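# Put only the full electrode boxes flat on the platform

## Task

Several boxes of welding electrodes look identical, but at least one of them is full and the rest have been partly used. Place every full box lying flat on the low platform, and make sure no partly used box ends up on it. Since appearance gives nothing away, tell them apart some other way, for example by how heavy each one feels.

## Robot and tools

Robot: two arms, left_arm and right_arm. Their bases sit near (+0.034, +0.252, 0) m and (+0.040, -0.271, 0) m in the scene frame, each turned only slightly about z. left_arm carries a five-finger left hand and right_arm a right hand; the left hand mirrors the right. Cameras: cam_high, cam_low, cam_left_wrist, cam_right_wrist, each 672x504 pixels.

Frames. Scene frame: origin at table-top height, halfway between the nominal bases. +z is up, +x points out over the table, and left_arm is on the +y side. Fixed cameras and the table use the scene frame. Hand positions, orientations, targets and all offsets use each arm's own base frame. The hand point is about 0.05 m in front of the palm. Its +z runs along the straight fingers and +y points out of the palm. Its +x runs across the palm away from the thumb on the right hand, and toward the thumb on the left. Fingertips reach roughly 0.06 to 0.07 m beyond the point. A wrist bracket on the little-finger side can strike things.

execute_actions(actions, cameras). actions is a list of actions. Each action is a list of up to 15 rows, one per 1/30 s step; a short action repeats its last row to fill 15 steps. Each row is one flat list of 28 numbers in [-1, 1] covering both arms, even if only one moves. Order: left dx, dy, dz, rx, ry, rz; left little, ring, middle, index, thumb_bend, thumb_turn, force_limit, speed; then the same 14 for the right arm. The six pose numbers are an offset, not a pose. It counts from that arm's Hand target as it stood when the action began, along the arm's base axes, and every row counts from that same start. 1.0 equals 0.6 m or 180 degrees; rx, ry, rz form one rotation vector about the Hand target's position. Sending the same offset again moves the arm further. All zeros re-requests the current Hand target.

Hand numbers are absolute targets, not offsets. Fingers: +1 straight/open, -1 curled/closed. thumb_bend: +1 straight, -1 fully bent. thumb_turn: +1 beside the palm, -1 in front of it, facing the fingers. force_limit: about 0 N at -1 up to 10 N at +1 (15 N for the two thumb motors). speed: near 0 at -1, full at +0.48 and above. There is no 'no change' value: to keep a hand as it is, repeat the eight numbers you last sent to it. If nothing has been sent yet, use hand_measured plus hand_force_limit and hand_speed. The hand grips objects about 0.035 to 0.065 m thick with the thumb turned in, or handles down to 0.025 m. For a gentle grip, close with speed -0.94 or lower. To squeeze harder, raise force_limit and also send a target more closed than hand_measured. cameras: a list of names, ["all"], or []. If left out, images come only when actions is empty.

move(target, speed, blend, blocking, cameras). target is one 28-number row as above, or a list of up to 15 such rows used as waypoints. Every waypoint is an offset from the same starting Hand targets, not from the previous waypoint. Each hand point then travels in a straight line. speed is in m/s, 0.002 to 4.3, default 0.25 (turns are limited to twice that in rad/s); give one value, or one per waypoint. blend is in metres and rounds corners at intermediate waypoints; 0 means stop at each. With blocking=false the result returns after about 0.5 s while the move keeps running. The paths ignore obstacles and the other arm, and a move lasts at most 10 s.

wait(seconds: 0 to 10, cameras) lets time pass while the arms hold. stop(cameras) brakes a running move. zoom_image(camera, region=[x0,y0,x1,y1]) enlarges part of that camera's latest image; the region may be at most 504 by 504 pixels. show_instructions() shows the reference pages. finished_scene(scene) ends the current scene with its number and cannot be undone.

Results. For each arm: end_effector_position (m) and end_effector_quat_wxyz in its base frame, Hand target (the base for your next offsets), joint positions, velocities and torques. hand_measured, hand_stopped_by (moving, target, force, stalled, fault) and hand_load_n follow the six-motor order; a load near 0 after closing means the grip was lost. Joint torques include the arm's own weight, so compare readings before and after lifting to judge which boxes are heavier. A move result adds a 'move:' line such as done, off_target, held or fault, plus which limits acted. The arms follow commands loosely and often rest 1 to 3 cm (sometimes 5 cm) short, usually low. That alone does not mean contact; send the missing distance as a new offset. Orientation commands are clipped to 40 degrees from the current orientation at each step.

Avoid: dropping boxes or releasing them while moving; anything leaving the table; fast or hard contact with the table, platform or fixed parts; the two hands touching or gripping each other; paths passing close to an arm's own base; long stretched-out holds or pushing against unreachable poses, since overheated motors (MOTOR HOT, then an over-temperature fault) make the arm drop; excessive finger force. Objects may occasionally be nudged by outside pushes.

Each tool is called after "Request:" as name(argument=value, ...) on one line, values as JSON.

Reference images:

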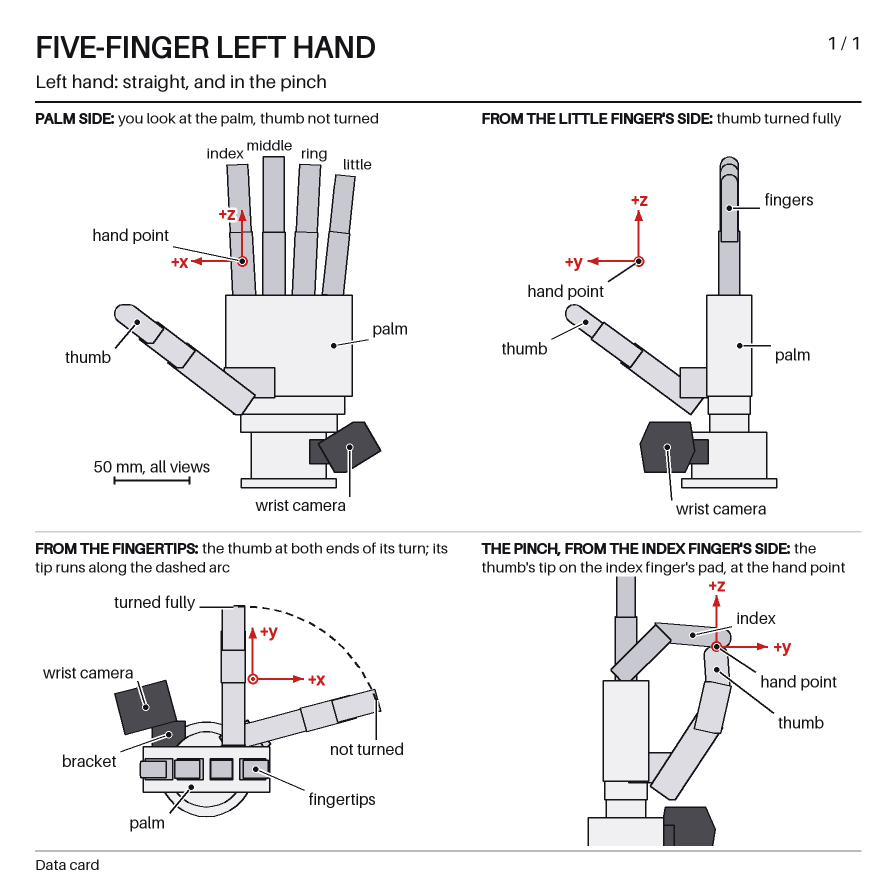

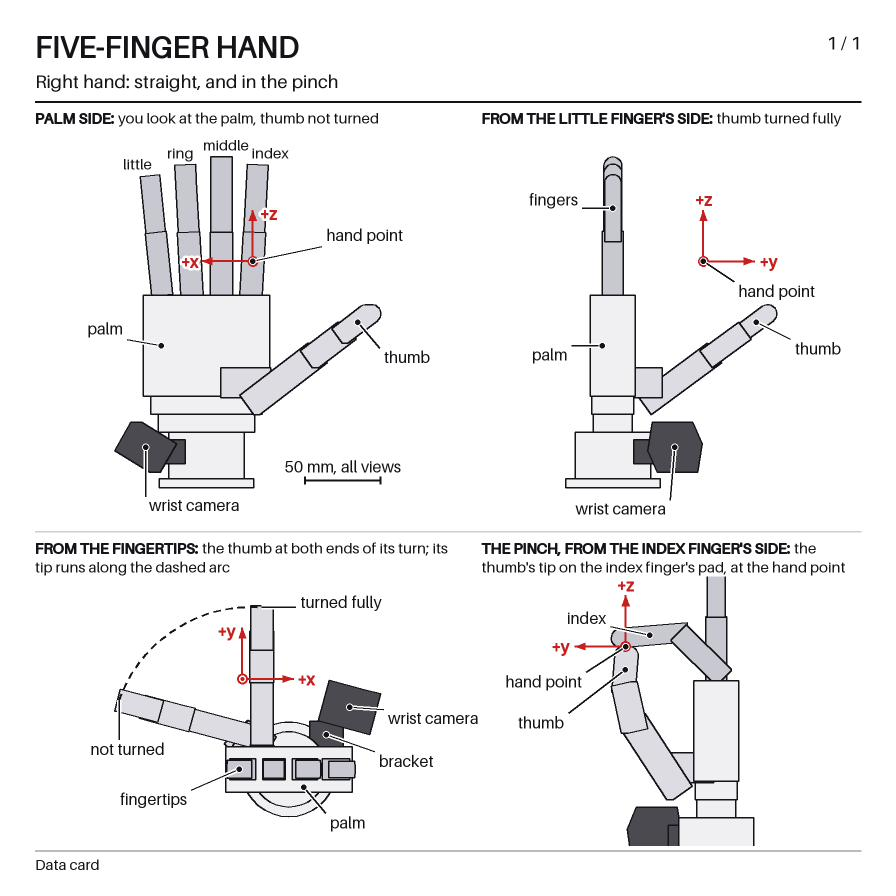

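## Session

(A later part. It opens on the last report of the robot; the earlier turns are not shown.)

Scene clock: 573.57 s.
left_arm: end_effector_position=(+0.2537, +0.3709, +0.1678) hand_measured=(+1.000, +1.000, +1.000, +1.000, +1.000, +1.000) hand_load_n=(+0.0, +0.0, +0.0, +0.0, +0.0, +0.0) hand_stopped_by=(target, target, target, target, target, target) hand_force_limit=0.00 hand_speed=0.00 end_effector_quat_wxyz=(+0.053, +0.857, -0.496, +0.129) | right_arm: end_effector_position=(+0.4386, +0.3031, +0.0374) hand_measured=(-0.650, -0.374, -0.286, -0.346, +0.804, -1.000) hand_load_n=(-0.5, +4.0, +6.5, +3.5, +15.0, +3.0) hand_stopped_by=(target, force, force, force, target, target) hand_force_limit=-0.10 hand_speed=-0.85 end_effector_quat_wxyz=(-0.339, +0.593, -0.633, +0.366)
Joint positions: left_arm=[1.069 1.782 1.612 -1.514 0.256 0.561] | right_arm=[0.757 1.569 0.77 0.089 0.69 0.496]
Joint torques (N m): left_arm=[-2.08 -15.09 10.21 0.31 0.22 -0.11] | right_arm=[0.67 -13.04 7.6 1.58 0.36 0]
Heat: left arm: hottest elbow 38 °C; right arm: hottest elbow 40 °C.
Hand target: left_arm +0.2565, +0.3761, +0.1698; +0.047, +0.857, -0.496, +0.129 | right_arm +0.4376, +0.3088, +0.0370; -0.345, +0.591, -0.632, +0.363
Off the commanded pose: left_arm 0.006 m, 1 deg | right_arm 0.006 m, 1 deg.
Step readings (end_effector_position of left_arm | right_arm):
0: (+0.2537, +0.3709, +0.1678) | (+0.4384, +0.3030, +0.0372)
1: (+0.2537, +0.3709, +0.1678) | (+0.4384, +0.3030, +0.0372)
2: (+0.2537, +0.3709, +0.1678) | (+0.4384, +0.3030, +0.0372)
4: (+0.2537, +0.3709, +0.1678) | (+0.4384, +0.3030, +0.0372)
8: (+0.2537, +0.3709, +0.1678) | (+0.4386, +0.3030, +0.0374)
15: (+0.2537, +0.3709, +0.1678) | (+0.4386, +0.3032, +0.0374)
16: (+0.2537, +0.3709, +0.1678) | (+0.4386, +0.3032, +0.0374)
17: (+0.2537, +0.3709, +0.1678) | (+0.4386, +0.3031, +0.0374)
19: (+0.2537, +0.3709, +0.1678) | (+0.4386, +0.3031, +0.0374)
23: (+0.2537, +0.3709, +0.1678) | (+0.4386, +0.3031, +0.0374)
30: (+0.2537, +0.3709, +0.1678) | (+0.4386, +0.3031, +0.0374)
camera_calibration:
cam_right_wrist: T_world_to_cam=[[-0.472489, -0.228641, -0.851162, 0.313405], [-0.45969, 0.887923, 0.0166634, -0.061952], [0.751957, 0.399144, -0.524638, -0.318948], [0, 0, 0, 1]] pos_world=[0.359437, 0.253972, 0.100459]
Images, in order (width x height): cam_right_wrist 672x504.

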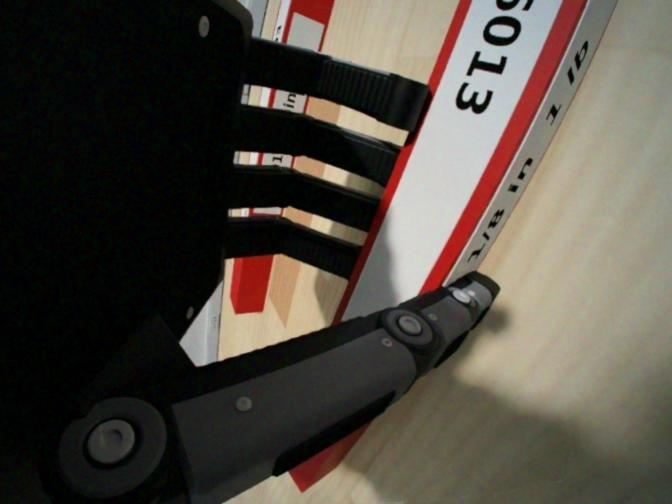

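Request:
move(target=[[0,0,0,0,0,0,1,1,1,1,1,1,0,0, 0,0,0.1883,0,0,0,-0.65,-0.7,-0.7,-0.7,0.8,-1,-0.1,-0.85],[0,0,0,0,0,0,1,1,1,1,1,1,0,0, 0.0207,-0.0147,0.1883,0,0,0,-0.65,-0.7,-0.7,-0.7,0.8,-1,-0.1,-0.85],[0,0,0,0,0,0,1,1,1,1,1,1,0,0, 0.0207,-0.0147,0.272,0,0,0,-0.65,-0.7,-0.7,-0.7,0.8,-1,-0.1,-0.85]], speed=0.12)

Request:
move(target=[0,0,0,0,0,0,1,1,1,1,1,1,0,0, 0,0,0.08,0,0,0,-0.65,-0.7,-0.7,-0.7,0.8,-1,-0.1,-0.85], speed=0.12)

Request:
move(target=[0,0,0,0,0,0,1,1,1,1,1,1,0,0, 0,0,-0.08,0,0,0,-0.65,-0.7,-0.7,-0.7,0.8,-1,-0.1,-0.85], speed=0.12)

Request:
move(target=[0,0,0,0,0,0,1,1,1,1,1,1,0,0, 0,0,-0.0837,0,0,0,-0.65,-0.7,-0.7,-0.7,0.8,-1,-0.1,-0.85], speed=0.12)

Request:
move(target=[0,0,0,0,0,0,1,1,1,1,1,1,0,0, 0,0,0.0837,0,0,0,-0.65,-0.7,-0.7,-0.7,0.8,-1,-0.1,-0.85], speed=0.12, cameras=["cam_right_wrist"])

Scene clock: 585.30 s.
left_arm: end_effector_position=(+0.2537, +0.3709, +0.1678) hand_measured=(+1.000, +1.000, +1.000, +1.000, +1.000, +1.000) hand_load_n=(+0.0, +0.0, +0.0, +0.0, +0.0, +0.0) hand_stopped_by=(target, target, target, target, target, target) hand_force_limit=0.00 hand_speed=0.00 end_effector_quat_wxyz=(+0.053, +0.857, -0.496, +0.129) | right_arm: end_effector_position=(+0.4275, +0.2861, +0.1477) hand_measured=(-0.650, -0.374, -0.286, -0.346, +0.804, -1.000) hand_load_n=(+0.0, +4.0, +5.5, +2.5, +15.5, +4.0) hand_stopped_by=(target, force, force, force, target, target) hand_force_limit=-0.10 hand_speed=-0.85 end_effector_quat_wxyz=(-0.305, +0.615, -0.634, +0.356)
Joint positions: left_arm=[1.069 1.782 1.612 -1.514 0.256 0.561] | right_arm=[0.737 1.342 0.926 -0.37 0.657 0.487]
Joint torques (N m): left_arm=[-2.08 -15.15 10.22 0.31 0.22 -0.11] | right_arm=[-0.38 -14.56 16.4 0.99 0.64 -0.19]
Heat: left arm: hottest elbow 38 °C; right arm: hottest elbow 39 °C.
Hand target: left_arm +0.2565, +0.3761, +0.1698; +0.047, +0.857, -0.496, +0.129 | right_arm +0.4500, +0.3001, +0.2001; -0.345, +0.591, -0.632, +0.363
Off the commanded pose: left_arm 0.006 m, 1 deg | right_arm 0.059 m, 5 deg.
move: off_target (right_arm)

Scene clock: 586.33 s.
left_arm: end_effector_position=(+0.2537, +0.3709, +0.1678) hand_measured=(+1.000, +1.000, +1.000, +1.000, +1.000, +1.000) hand_load_n=(+0.0, +0.0, +0.0, +0.0, +0.0, +0.0) hand_stopped_by=(target, target, target, target, target, target) hand_force_limit=0.00 hand_speed=0.00 end_effector_quat_wxyz=(+0.053, +0.857, -0.496, +0.129) | right_arm: end_effector_position=(+0.4300, +0.2883, +0.1916) hand_measured=(-0.650, -0.374, -0.286, -0.346, +0.804, -1.000) hand_load_n=(+0.0, +4.0, +5.5, +3.0, +15.5, +3.5) hand_stopped_by=(target, force, force, force, target, target) hand_force_limit=-0.10 hand_speed=-0.85 end_effector_quat_wxyz=(-0.303, +0.616, -0.634, +0.356)
Joint positions: left_arm=[1.069 1.782 1.612 -1.514 0.256 0.561] | right_arm=[0.737 1.31 1.021 -0.502 0.657 0.486]
Joint torques (N m): left_arm=[-2.14 -15.09 10.22 0.31 0.23 -0.12] | right_arm=[-0.44 -14.45 17.18 0.96 0.65 -0.19]
Heat: left arm: hottest elbow 38 °C; right arm: hottest elbow 40 °C.
Hand target: left_arm +0.2565, +0.3761, +0.1698; +0.047, +0.857, -0.496, +0.129 | right_arm +0.4500, +0.3001, +0.2481; -0.345, +0.591, -0.632, +0.363
Off the commanded pose: left_arm 0.006 m, 1 deg | right_arm 0.061 m, 6 deg.
move: off_target (right_arm)

Scene clock: 587.40 s.
left_arm: end_effector_position=(+0.2537, +0.3709, +0.1678) hand_measured=(+1.000, +1.000, +1.000, +1.000, +1.000, +1.000) hand_load_n=(+0.0, +0.0, +0.0, +0.0, +0.0, +0.0) hand_stopped_by=(target, target, target, target, target, target) hand_force_limit=0.00 hand_speed=0.00 end_effector_quat_wxyz=(+0.053, +0.857, -0.496, +0.129) | right_arm: end_effector_position=(+0.4368, +0.2948, +0.1677) hand_measured=(-0.650, -0.374, -0.286, -0.346, +0.804, -1.000) hand_load_n=(+0.0, +4.0, +5.5, +3.0, +16.0, +4.0) hand_stopped_by=(target, force, force, force, target, target) hand_force_limit=-0.10 hand_speed=-0.85 end_effector_quat_wxyz=(-0.313, +0.611, -0.634, +0.356)
Joint positions: left_arm=[1.069 1.782 1.612 -1.514 0.256 0.561] | right_arm=[0.737 1.347 0.979 -0.4 0.657 0.486]
Joint torques (N m): left_arm=[-2.02 -15.09 10.21 0.29 0.22 -0.12] | right_arm=[-0.38 -14.56 12.25 2.13 0.66 -0.18]
Heat: left arm: hottest elbow 38 °C; right arm: hottest elbow 40 °C.
Hand target: left_arm +0.2565, +0.3761, +0.1698; +0.047, +0.857, -0.496, +0.129 | right_arm +0.4501, +0.3002, +0.2002; -0.345, +0.591, -0.632, +0.363
Off the commanded pose: left_arm 0.006 m, 1 deg | right_arm 0.035 m, 4 deg.
move: off_target (right_arm)

Scene clock: 588.43 s.
left_arm: end_effector_position=(+0.2537, +0.3709, +0.1678) hand_measured=(+1.000, +1.000, +1.000, +1.000, +1.000, +1.000) hand_load_n=(+0.0, +0.0, +0.0, +0.0, +0.0, +0.0) hand_stopped_by=(target, target, target, target, target, target) hand_force_limit=0.00 hand_speed=0.00 end_effector_quat_wxyz=(+0.053, +0.857, -0.496, +0.129) | right_arm: end_effector_position=(+0.4349, +0.2931, +0.1173) hand_measured=(-0.650, -0.374, -0.286, -0.346, +0.804, -1.000) hand_load_n=(+0.0, +4.5, +5.5, +3.0, +16.0, +3.5) hand_stopped_by=(target, force, force, force, target, target) hand_force_limit=-0.10 hand_speed=-0.85 end_effector_quat_wxyz=(-0.312, +0.612, -0.634, +0.356)
Joint positions: left_arm=[1.069 1.782 1.612 -1.514 0.256 0.561] | right_arm=[0.737 1.403 0.889 -0.256 0.656 0.486]
Joint torques (N m): left_arm=[-2.08 -14.97 10.21 0.29 0.22 -0.11] | right_arm=[-0.5 -15.03 11.63 2.14 0.67 -0.18]
Heat: left arm: hottest elbow 38 °C; right arm: hottest elbow 40 °C.
Hand target: left_arm +0.2565, +0.3761, +0.1698; +0.047, +0.857, -0.496, +0.129 | right_arm +0.4500, +0.3001, +0.1500; -0.345, +0.591, -0.632, +0.363
Off the commanded pose: left_arm 0.006 m, 1 deg | right_arm 0.037 m, 5 deg.
move: off_target (right_arm)

Scene clock: 589.50 s.
left_arm: end_effector_position=(+0.2537, +0.3709, +0.1678) hand_measured=(+1.000, +1.000, +1.000, +1.000, +1.000, +1.000) hand_load_n=(+0.0, +0.0, +0.0, +0.0, +0.0, +0.0) hand_stopped_by=(target, target, target, target, target, target) hand_force_limit=0.00 hand_speed=0.00 end_effector_quat_wxyz=(+0.053, +0.857, -0.496, +0.129) | right_arm: end_effector_position=(+0.4255, +0.2846, +0.1428) hand_measured=(-0.650, -0.374, -0.286, -0.346, +0.804, -1.000) hand_load_n=(+0.0, +4.5, +5.5, +3.0, +15.5, +4.0) hand_stopped_by=(target, force, force, force, target, target) hand_force_limit=-0.10 hand_speed=-0.85 end_effector_quat_wxyz=(-0.301, +0.618, -0.634, +0.356)
Joint positions: left_arm=[1.069 1.782 1.612 -1.514 0.256 0.561] | right_arm=[0.737 1.345 0.919 -0.37 0.656 0.486]
Joint torques (N m): left_arm=[-2.14 -15.15 10.22 0.28 0.22 -0.11] | right_arm=[-0.38 -14.74 16.88 0.96 0.69 -0.19]
Heat: left arm: hottest elbow 38 °C; right arm: hottest elbow 40 °C.
Hand target: left_arm +0.2565, +0.3761, +0.1698; +0.047, +0.857, -0.496, +0.129 | right_arm +0.4500, +0.3001, +0.2001; -0.345, +0.591, -0.632, +0.363
Off the commanded pose: left_arm 0.006 m, 1 deg | right_arm 0.064 m, 6 deg.
move: off_target (right_arm)
camera_calibration:
cam_right_wrist: T_world_to_cam=[[-0.53541, -0.274209, -0.79884, 0.424985], [-0.466805, 0.884311, 0.0093211, -0.0481591], [0.703867, 0.377893, -0.601471, -0.208896], [0, 0, 0, 1]] pos_world=[0.352096, 0.238063, 0.214299]
Images, in order (width x height): cam_right_wrist 672x504.

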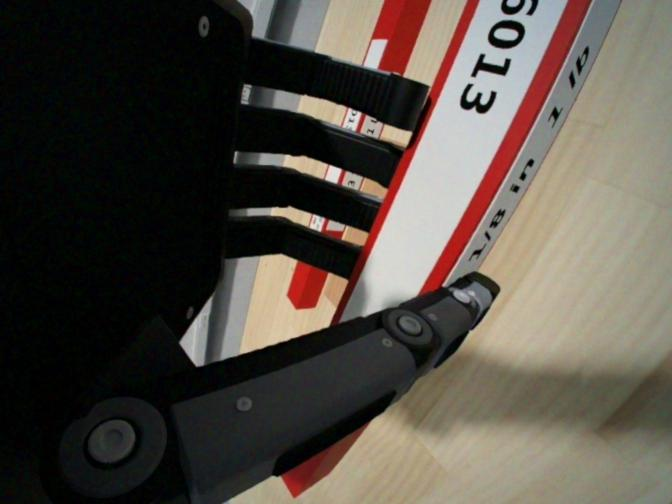

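Request:
move(target=[[0,0,0,0,0,0,1,1,1,1,1,1,0,0, -0.25,0.01,0.02,0,0,0,-0.65,-0.7,-0.7,-0.7,0.8,-1,-0.1,-0.85],[0,0,0,0,0,0,1,1,1,1,1,1,0,0, -0.4275,0.0265,0.0,0,0,0.014,-0.65,-0.7,-0.7,-0.7,0.8,-1,-0.1,-0.85],[0,0,0,0,0,0,1,1,1,1,1,1,0,0, -0.4275,0.0265,-0.1083,0,0,0.014,-0.65,-0.7,-0.7,-0.7,0.8,-1,-0.1,-0.85]], speed=[0.15,0.15,0.1], blend=[0.03,0.01,0], cameras=["cam_high","cam_right_wrist"])

Scene clock: 607.00 s.
left_arm: end_effector_position=(+0.2537, +0.3709, +0.1678) hand_measured=(+1.000, +1.000, +1.000, +1.000, +1.000, +1.000) hand_load_n=(+0.0, +0.0, +0.0, +0.0, +0.0, +0.0) hand_stopped_by=(target, target, target, target, target, target) hand_force_limit=0.00 hand_speed=0.00 end_effector_quat_wxyz=(+0.053, +0.857, -0.496, +0.129) | right_arm: end_effector_position=(+0.1898, +0.3057, +0.1206) hand_measured=(-0.650, -0.374, -0.286, -0.346, +0.804, -1.000) hand_load_n=(+0.0, +4.0, +5.0, +3.0, +15.5, +4.0) hand_stopped_by=(target, force, force, force, target, target) hand_force_limit=-0.10 hand_speed=-0.85 end_effector_quat_wxyz=(-0.333, +0.618, -0.614, +0.362)
Joint positions: left_arm=[1.069 1.782 1.612 -1.514 0.256 0.561] | right_arm=[1.383 1.13 0.707 -0.904 1.01 1.242]
Joint torques (N m): left_arm=[-2.14 -15.09 10.21 0.29 0.22 -0.11] | right_arm=[0.21 -8.29 10.54 0.81 1.33 -0.04]
Heat: left arm: hottest elbow 38 °C; right arm: hottest elbow 42 °C.
Hand target: left_arm +0.2565, +0.3761, +0.1698; +0.047, +0.857, -0.496, +0.129 | right_arm +0.1935, +0.3160, +0.1352; -0.353, +0.605, -0.619, +0.355
Off the commanded pose: left_arm 0.006 m, 1 deg | right_arm 0.018 m, 3 deg.
move: off_target (right_arm)
camera_calibration:
cam_right_wrist: T_world_to_cam=[[-0.473511, -0.280916, -0.83479, 0.281428], [-0.505622, 0.862748, -0.00352478, -0.161183], [0.721203, 0.420419, -0.550558, -0.0868107], [0, 0, 0, 1]] pos_world=[0.114369, 0.254615, 0.186571]
Images, in order (width x height): cam_high 672x504, cam_right_wrist 672x504.

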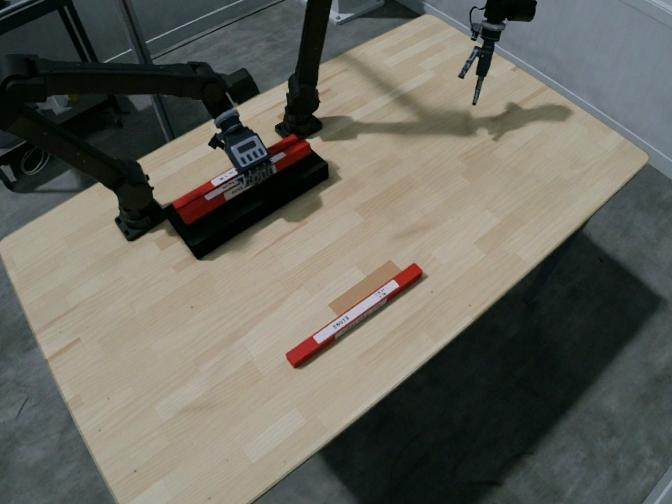

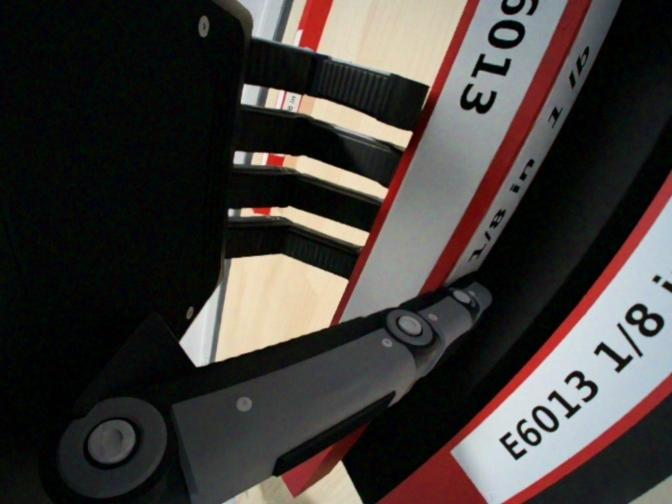

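Request:
move(target=[[0,0,0,0,0,0,1,1,1,1,1,1,0,0, 0,0,-0.05,0,0,0,-0.65,-0.7,-0.7,-0.7,0.8,-1,-0.1,-0.85],[0,0,0,0,0,0,1,1,1,1,1,1,0,0, 0,0,-0.0633,0,0,0,-0.65,-0.7,-0.7,-0.7,0.8,-1,-0.1,-0.85]], speed=0.05, blend=0.005, cameras=["cam_high","cam_right_wrist"])

Request:
zoom_image(camera="cam_high", region=[150, 110, 340, 270])

Scene clock: 610.90 s.
left_arm: end_effector_position=(+0.2537, +0.3709, +0.1678) hand_measured=(+1.000, +1.000, +1.000, +1.000, +1.000, +1.000) hand_load_n=(+0.0, +0.0, +0.0, +0.0, +0.0, +0.0) hand_stopped_by=(target, target, target, target, target, target) hand_force_limit=0.00 hand_speed=0.00 end_effector_quat_wxyz=(+0.053, +0.857, -0.496, +0.129) | right_arm: end_effector_position=(+0.1919, +0.3099, +0.0949) hand_measured=(-0.650, -0.374, -0.286, -0.346, +0.804, -1.000) hand_load_n=(+0.0, +2.0, +5.0, +4.5, +15.5, +3.5) hand_stopped_by=(target, force, force, force, target, target) hand_force_limit=-0.10 hand_speed=-0.85 end_effector_quat_wxyz=(-0.344, +0.611, -0.616, +0.359)
Joint positions: left_arm=[1.069 1.782 1.612 -1.514 0.256 0.561] | right_arm=[1.383 1.171 0.653 -0.783 1.018 1.241]
Joint torques (N m): left_arm=[-2.14 -15.21 10.21 0.32 0.22 -0.11] | right_arm=[0.21 -7.18 8.8 1.1 0.95 -0.04]
Heat: left arm: hottest elbow 38 °C; right arm: hottest elbow 41 °C.
Hand target: left_arm +0.2565, +0.3761, +0.1698; +0.047, +0.857, -0.496, +0.129 | right_arm +0.1935, +0.3161, +0.0972; -0.353, +0.605, -0.619, +0.355
Off the commanded pose: left_arm 0.006 m, 1 deg | right_arm 0.007 m, 1 deg.
move: done; blend cut to 0.004 m at target 1
camera_calibration:
cam_right_wrist: T_world_to_cam=[[-0.463141, -0.260533, -0.847126, 0.254938], [-0.504328, 0.863452, 0.0101725, -0.165592], [0.728803, 0.431941, -0.531294, -0.111069], [0, 0, 0, 1]] pos_world=[0.115507, 0.257376, 0.158639]
Images, in order (width x height): cam_high 672x504, cam_right_wrist 672x504.

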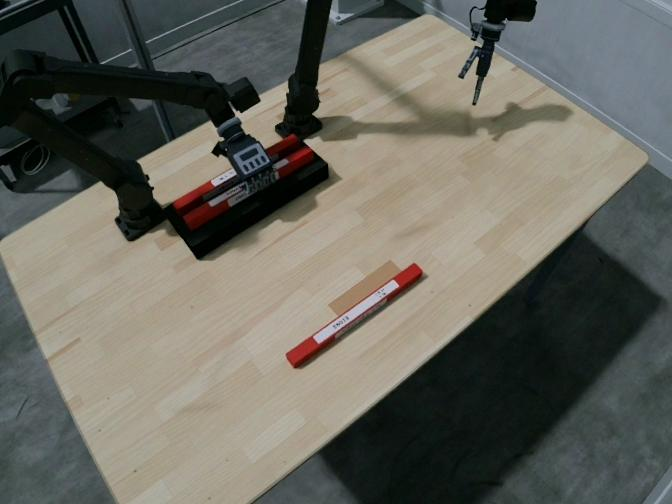

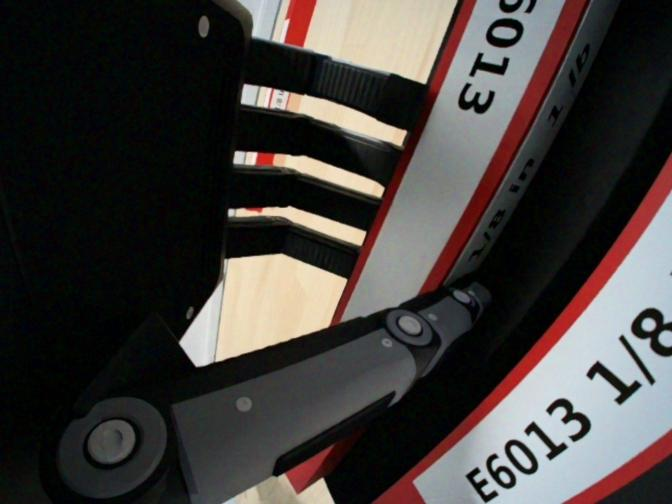

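Scaled by 2.653 from the camera's 672x504 image, which has a finer 960x720 frame.

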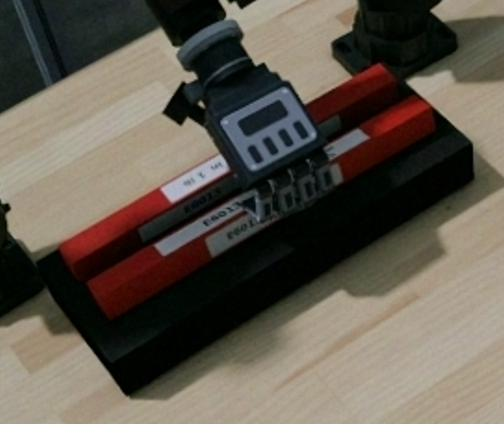

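Request:
execute_actions(actions=[[[0,0,0,0,0,0,1,1,1,1,1,1,0,0,0,0,-0.004,0,0,0,0.0,0.0,0.0,0.0,0.8,-1,-0.1,-0.8]],[[0,0,0,0,0,0,1,1,1,1,1,1,0,0,0,0,0,0,0,0,0.0,0.0,0.0,0.0,0.8,-1,-0.1,-0.8]],[[0,0,0,0,0,0,1,1,1,1,1,1,0,0,0,0,0,0,0,0,0.0,0.0,0.0,0.0,0.8,-1,-0.1,-0.8]],[[0,0,0,0,0,0,1,1,1,1,1,1,0,0,0,0,0,0,0,0,0.4,0.4,0.4,0.4,0.95,-1,-0.1,-0.3]],[[0,0,0,0,0,0,1,1,1,1,1,1,0,0,0,0,0,0,0,0,0.4,0.4,0.4,0.4,0.95,-1,-0.1,-0.3]]])

Request:
move(target=[[0,0,0,0,0,0,1,1,1,1,1,1,0,0, 0.012,0,0.2,0,0,0,0.4,0.4,0.4,0.4,0.95,-1,-0.1,-0.3],[0,0,0,0,0,0,1,1,1,1,1,1,0,0, 0.25,0.03,0.25,0,0,0,0.4,0.4,0.4,0.4,0.95,-1,-0.1,-0.3]], speed=[0.1,0.25], blend=[0.03,0], cameras=["cam_high","cam_low","cam_right_wrist"])

Request:
zoom_image(camera="cam_high", region=[150, 110, 340, 270])

Request:
zoom_image(camera="cam_low", region=[370, 220, 510, 310])

Scene clock: 621.47 s.
left_arm: end_effector_position=(+0.2537, +0.3709, +0.1678) hand_measured=(+1.000, +1.000, +1.000, +1.000, +1.000, +1.000) hand_load_n=(+0.0, +0.0, +0.0, +0.0, +0.0, +0.0) hand_stopped_by=(target, target, target, target, target, target) hand_force_limit=0.00 hand_speed=0.00 end_effector_quat_wxyz=(+0.053, +0.857, -0.496, +0.129) | right_arm: end_effector_position=(+0.1931, +0.3121, +0.0952) hand_measured=(+0.400, +0.400, +0.400, +0.400, +0.950, -1.000) hand_load_n=(+0.0, +0.0, +0.0, +0.0, +0.0, +0.0) hand_stopped_by=(target, target, target, target, target, target) hand_force_limit=-0.10 hand_speed=-0.30 end_effector_quat_wxyz=(-0.349, +0.607, -0.617, +0.357)
Joint positions: left_arm=[1.069 1.782 1.612 -1.514 0.256 0.561] | right_arm=[1.383 1.173 0.651 -0.767 1.023 1.24]
Joint torques (N m): left_arm=[-2.08 -15.09 10.21 0.29 0.22 -0.12] | right_arm=[0.15 -6.95 8.61 0.8 0.75 -0.04]
Heat: left arm: hottest elbow 38 °C; right arm: hottest elbow 41 °C.
Hand target: left_arm +0.2565, +0.3761, +0.1698; +0.047, +0.857, -0.496, +0.129 | right_arm +0.1935, +0.3160, +0.0948; -0.353, +0.605, -0.619, +0.355
Off the commanded pose: left_arm 0.006 m, 1 deg | right_arm 0.004 m, 1 deg.
Step readings (end_effector_position of left_arm | right_arm):
0: (+0.2537, +0.3709, +0.1678) | (+0.1919, +0.3099, +0.0948)
1: (+0.2537, +0.3709, +0.1678) | (+0.1919, +0.3098, +0.0945)
2: (+0.2537, +0.3709, +0.1678) | (+0.1921, +0.3101, +0.0946)
4: (+0.2537, +0.3709, +0.1678) | (+0.1923, +0.3106, +0.0947)
8: (+0.2537, +0.3709, +0.1678) | (+0.1925, +0.3112, +0.0945)
15: (+0.2537, +0.3709, +0.1678) | (+0.1932, +0.3117, +0.0952)
16: (+0.2537, +0.3709, +0.1678) | (+0.1932, +0.3118, +0.0952)
17: (+0.2537, +0.3709, +0.1678) | (+0.1931, +0.3119, +0.0951)
19: (+0.2537, +0.3709, +0.1678) | (+0.1931, +0.3120, +0.0952)
23: (+0.2537, +0.3709, +0.1678) | (+0.1931, +0.3120, +0.0952)
30: (+0.2537, +0.3709, +0.1678) | (+0.1931, +0.3120, +0.0952)
31: (+0.2537, +0.3709, +0.1678) | (+0.1931, +0.3120, +0.0952)
32: (+0.2537, +0.3709, +0.1678) | (+0.1931, +0.3120, +0.0952)
34: (+0.2537, +0.3709, +0.1678) | (+0.1931, +0.3120, +0.0952)
38: (+0.2537, +0.3709, +0.1678) | (+0.1931, +0.3120, +0.0952)
45: (+0.2537, +0.3709, +0.1678) | (+0.1931, +0.3120, +0.0952)
46: (+0.2537, +0.3709, +0.1678) | (+0.1931, +0.3120, +0.0952)
47: (+0.2537, +0.3709, +0.1678) | (+0.1931, +0.3120, +0.0952)
49: (+0.2537, +0.3709, +0.1678) | (+0.1930, +0.3120, +0.0951)
53: (+0.2537, +0.3709, +0.1678) | (+0.1931, +0.3121, +0.0952)
60: (+0.2537, +0.3709, +0.1678) | (+0.1931, +0.3121, +0.0952)
61: (+0.2537, +0.3709, +0.1678) | (+0.1931, +0.3121, +0.0952)
62: (+0.2537, +0.3709, +0.1678) | (+0.1931, +0.3121, +0.0952)
64: (+0.2537, +0.3709, +0.1678) | (+0.1931, +0.3121, +0.0952)
68: (+0.2537, +0.3709, +0.1678) | (+0.1931, +0.3121, +0.0952)
75: (+0.2537, +0.3709, +0.1678) | (+0.1931, +0.3121, +0.0952)

Scene clock: 624.13 s.
left_arm: end_effector_position=(+0.2537, +0.3709, +0.1678) hand_measured=(+1.000, +1.000, +1.000, +1.000, +1.000, +1.000) hand_load_n=(+0.0, +0.0, +0.0, +0.0, +0.5, +0.5) hand_stopped_by=(target, target, target, target, target, target) hand_force_limit=0.00 hand_speed=0.00 end_effector_quat_wxyz=(+0.053, +0.857, -0.496, +0.129) | right_arm: end_effector_position=(+0.3338, +0.3191, +0.2181) hand_measured=(+0.400, +0.400, +0.400, +0.400, +0.950, -1.000) hand_load_n=(+0.0, +0.0, +0.0, +0.0, +0.0, +0.0) hand_stopped_by=(target, target, target, target, target, target) hand_force_limit=-0.10 hand_speed=-0.30 end_effector_quat_wxyz=(-0.328, +0.617, -0.619, +0.360)
Joint positions: left_arm=[1.069 1.782 1.612 -1.514 0.256 0.561] | right_arm=[0.981 1.17 0.97 -0.676 0.816 0.673]
Joint torques (N m): left_arm=[-1.96 -15.15 10.22 0.27 0.22 -0.12] | right_arm=[0.15 -9.58 14.6 1.46 0.44 -0.15]
Heat: left arm: hottest elbow 38 °C; right arm: hottest elbow 41 °C.
Hand target: left_arm +0.2565, +0.3761, +0.1698; +0.047, +0.857, -0.496, +0.129 | right_arm +0.3435, +0.3340, +0.2448; -0.353, +0.605, -0.619, +0.355
Off the commanded pose: left_arm 0.006 m, 1 deg | right_arm 0.032 m, 3 deg.
move: off_target (right_arm)
camera_calibration:
cam_right_wrist: T_world_to_cam=[[-0.486364, -0.276757, -0.828768, 0.436416], [-0.496827, 0.867848, 0.00175632, -0.105338], [0.718758, 0.412608, -0.55959, -0.137342], [0, 0, 0, 1]] pos_world=[0.258638, 0.268867, 0.285017]
Images, in order (width x height): cam_high 672x504, cam_low 672x504, cam_right_wrist 672x504.

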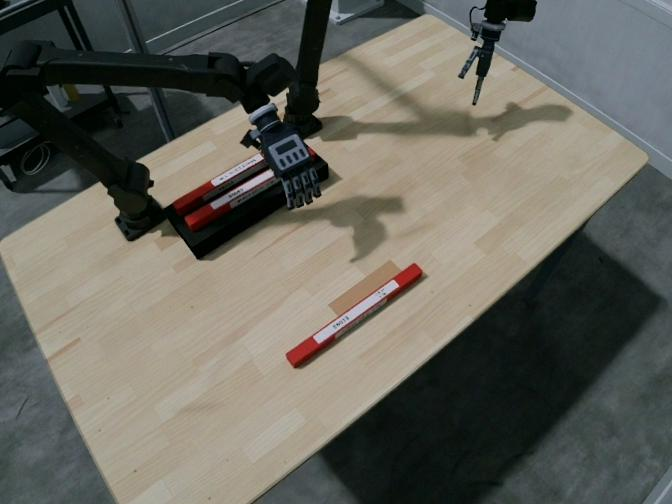

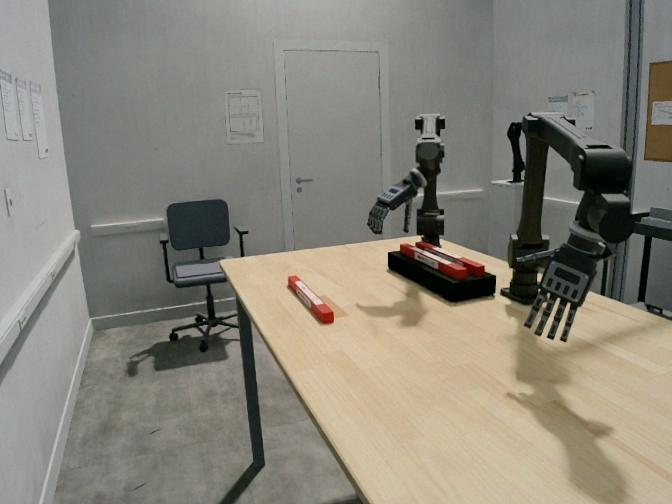

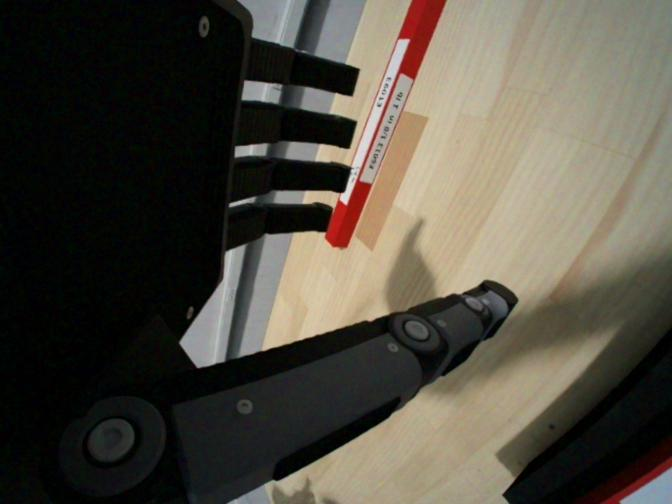

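Scaled by 2.653 from the camera's 672x504 image, which has a finer 960x720 frame.

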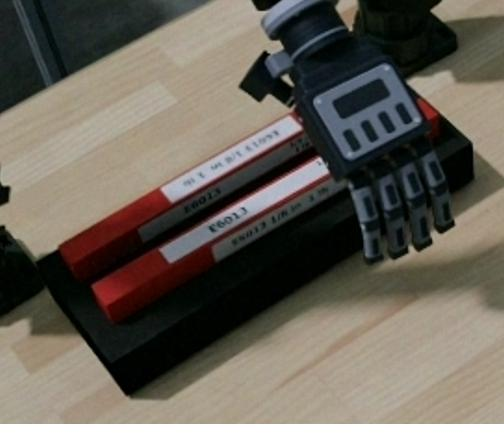

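Scaled by 3.600 from the camera's 672x504 image, which has a finer 960x720 frame.

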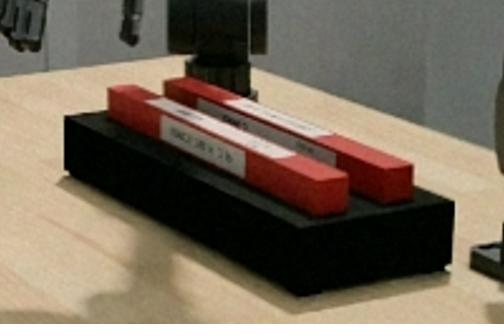

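Request:
finished_scene(scene=1)

The scene is finished: the task was done.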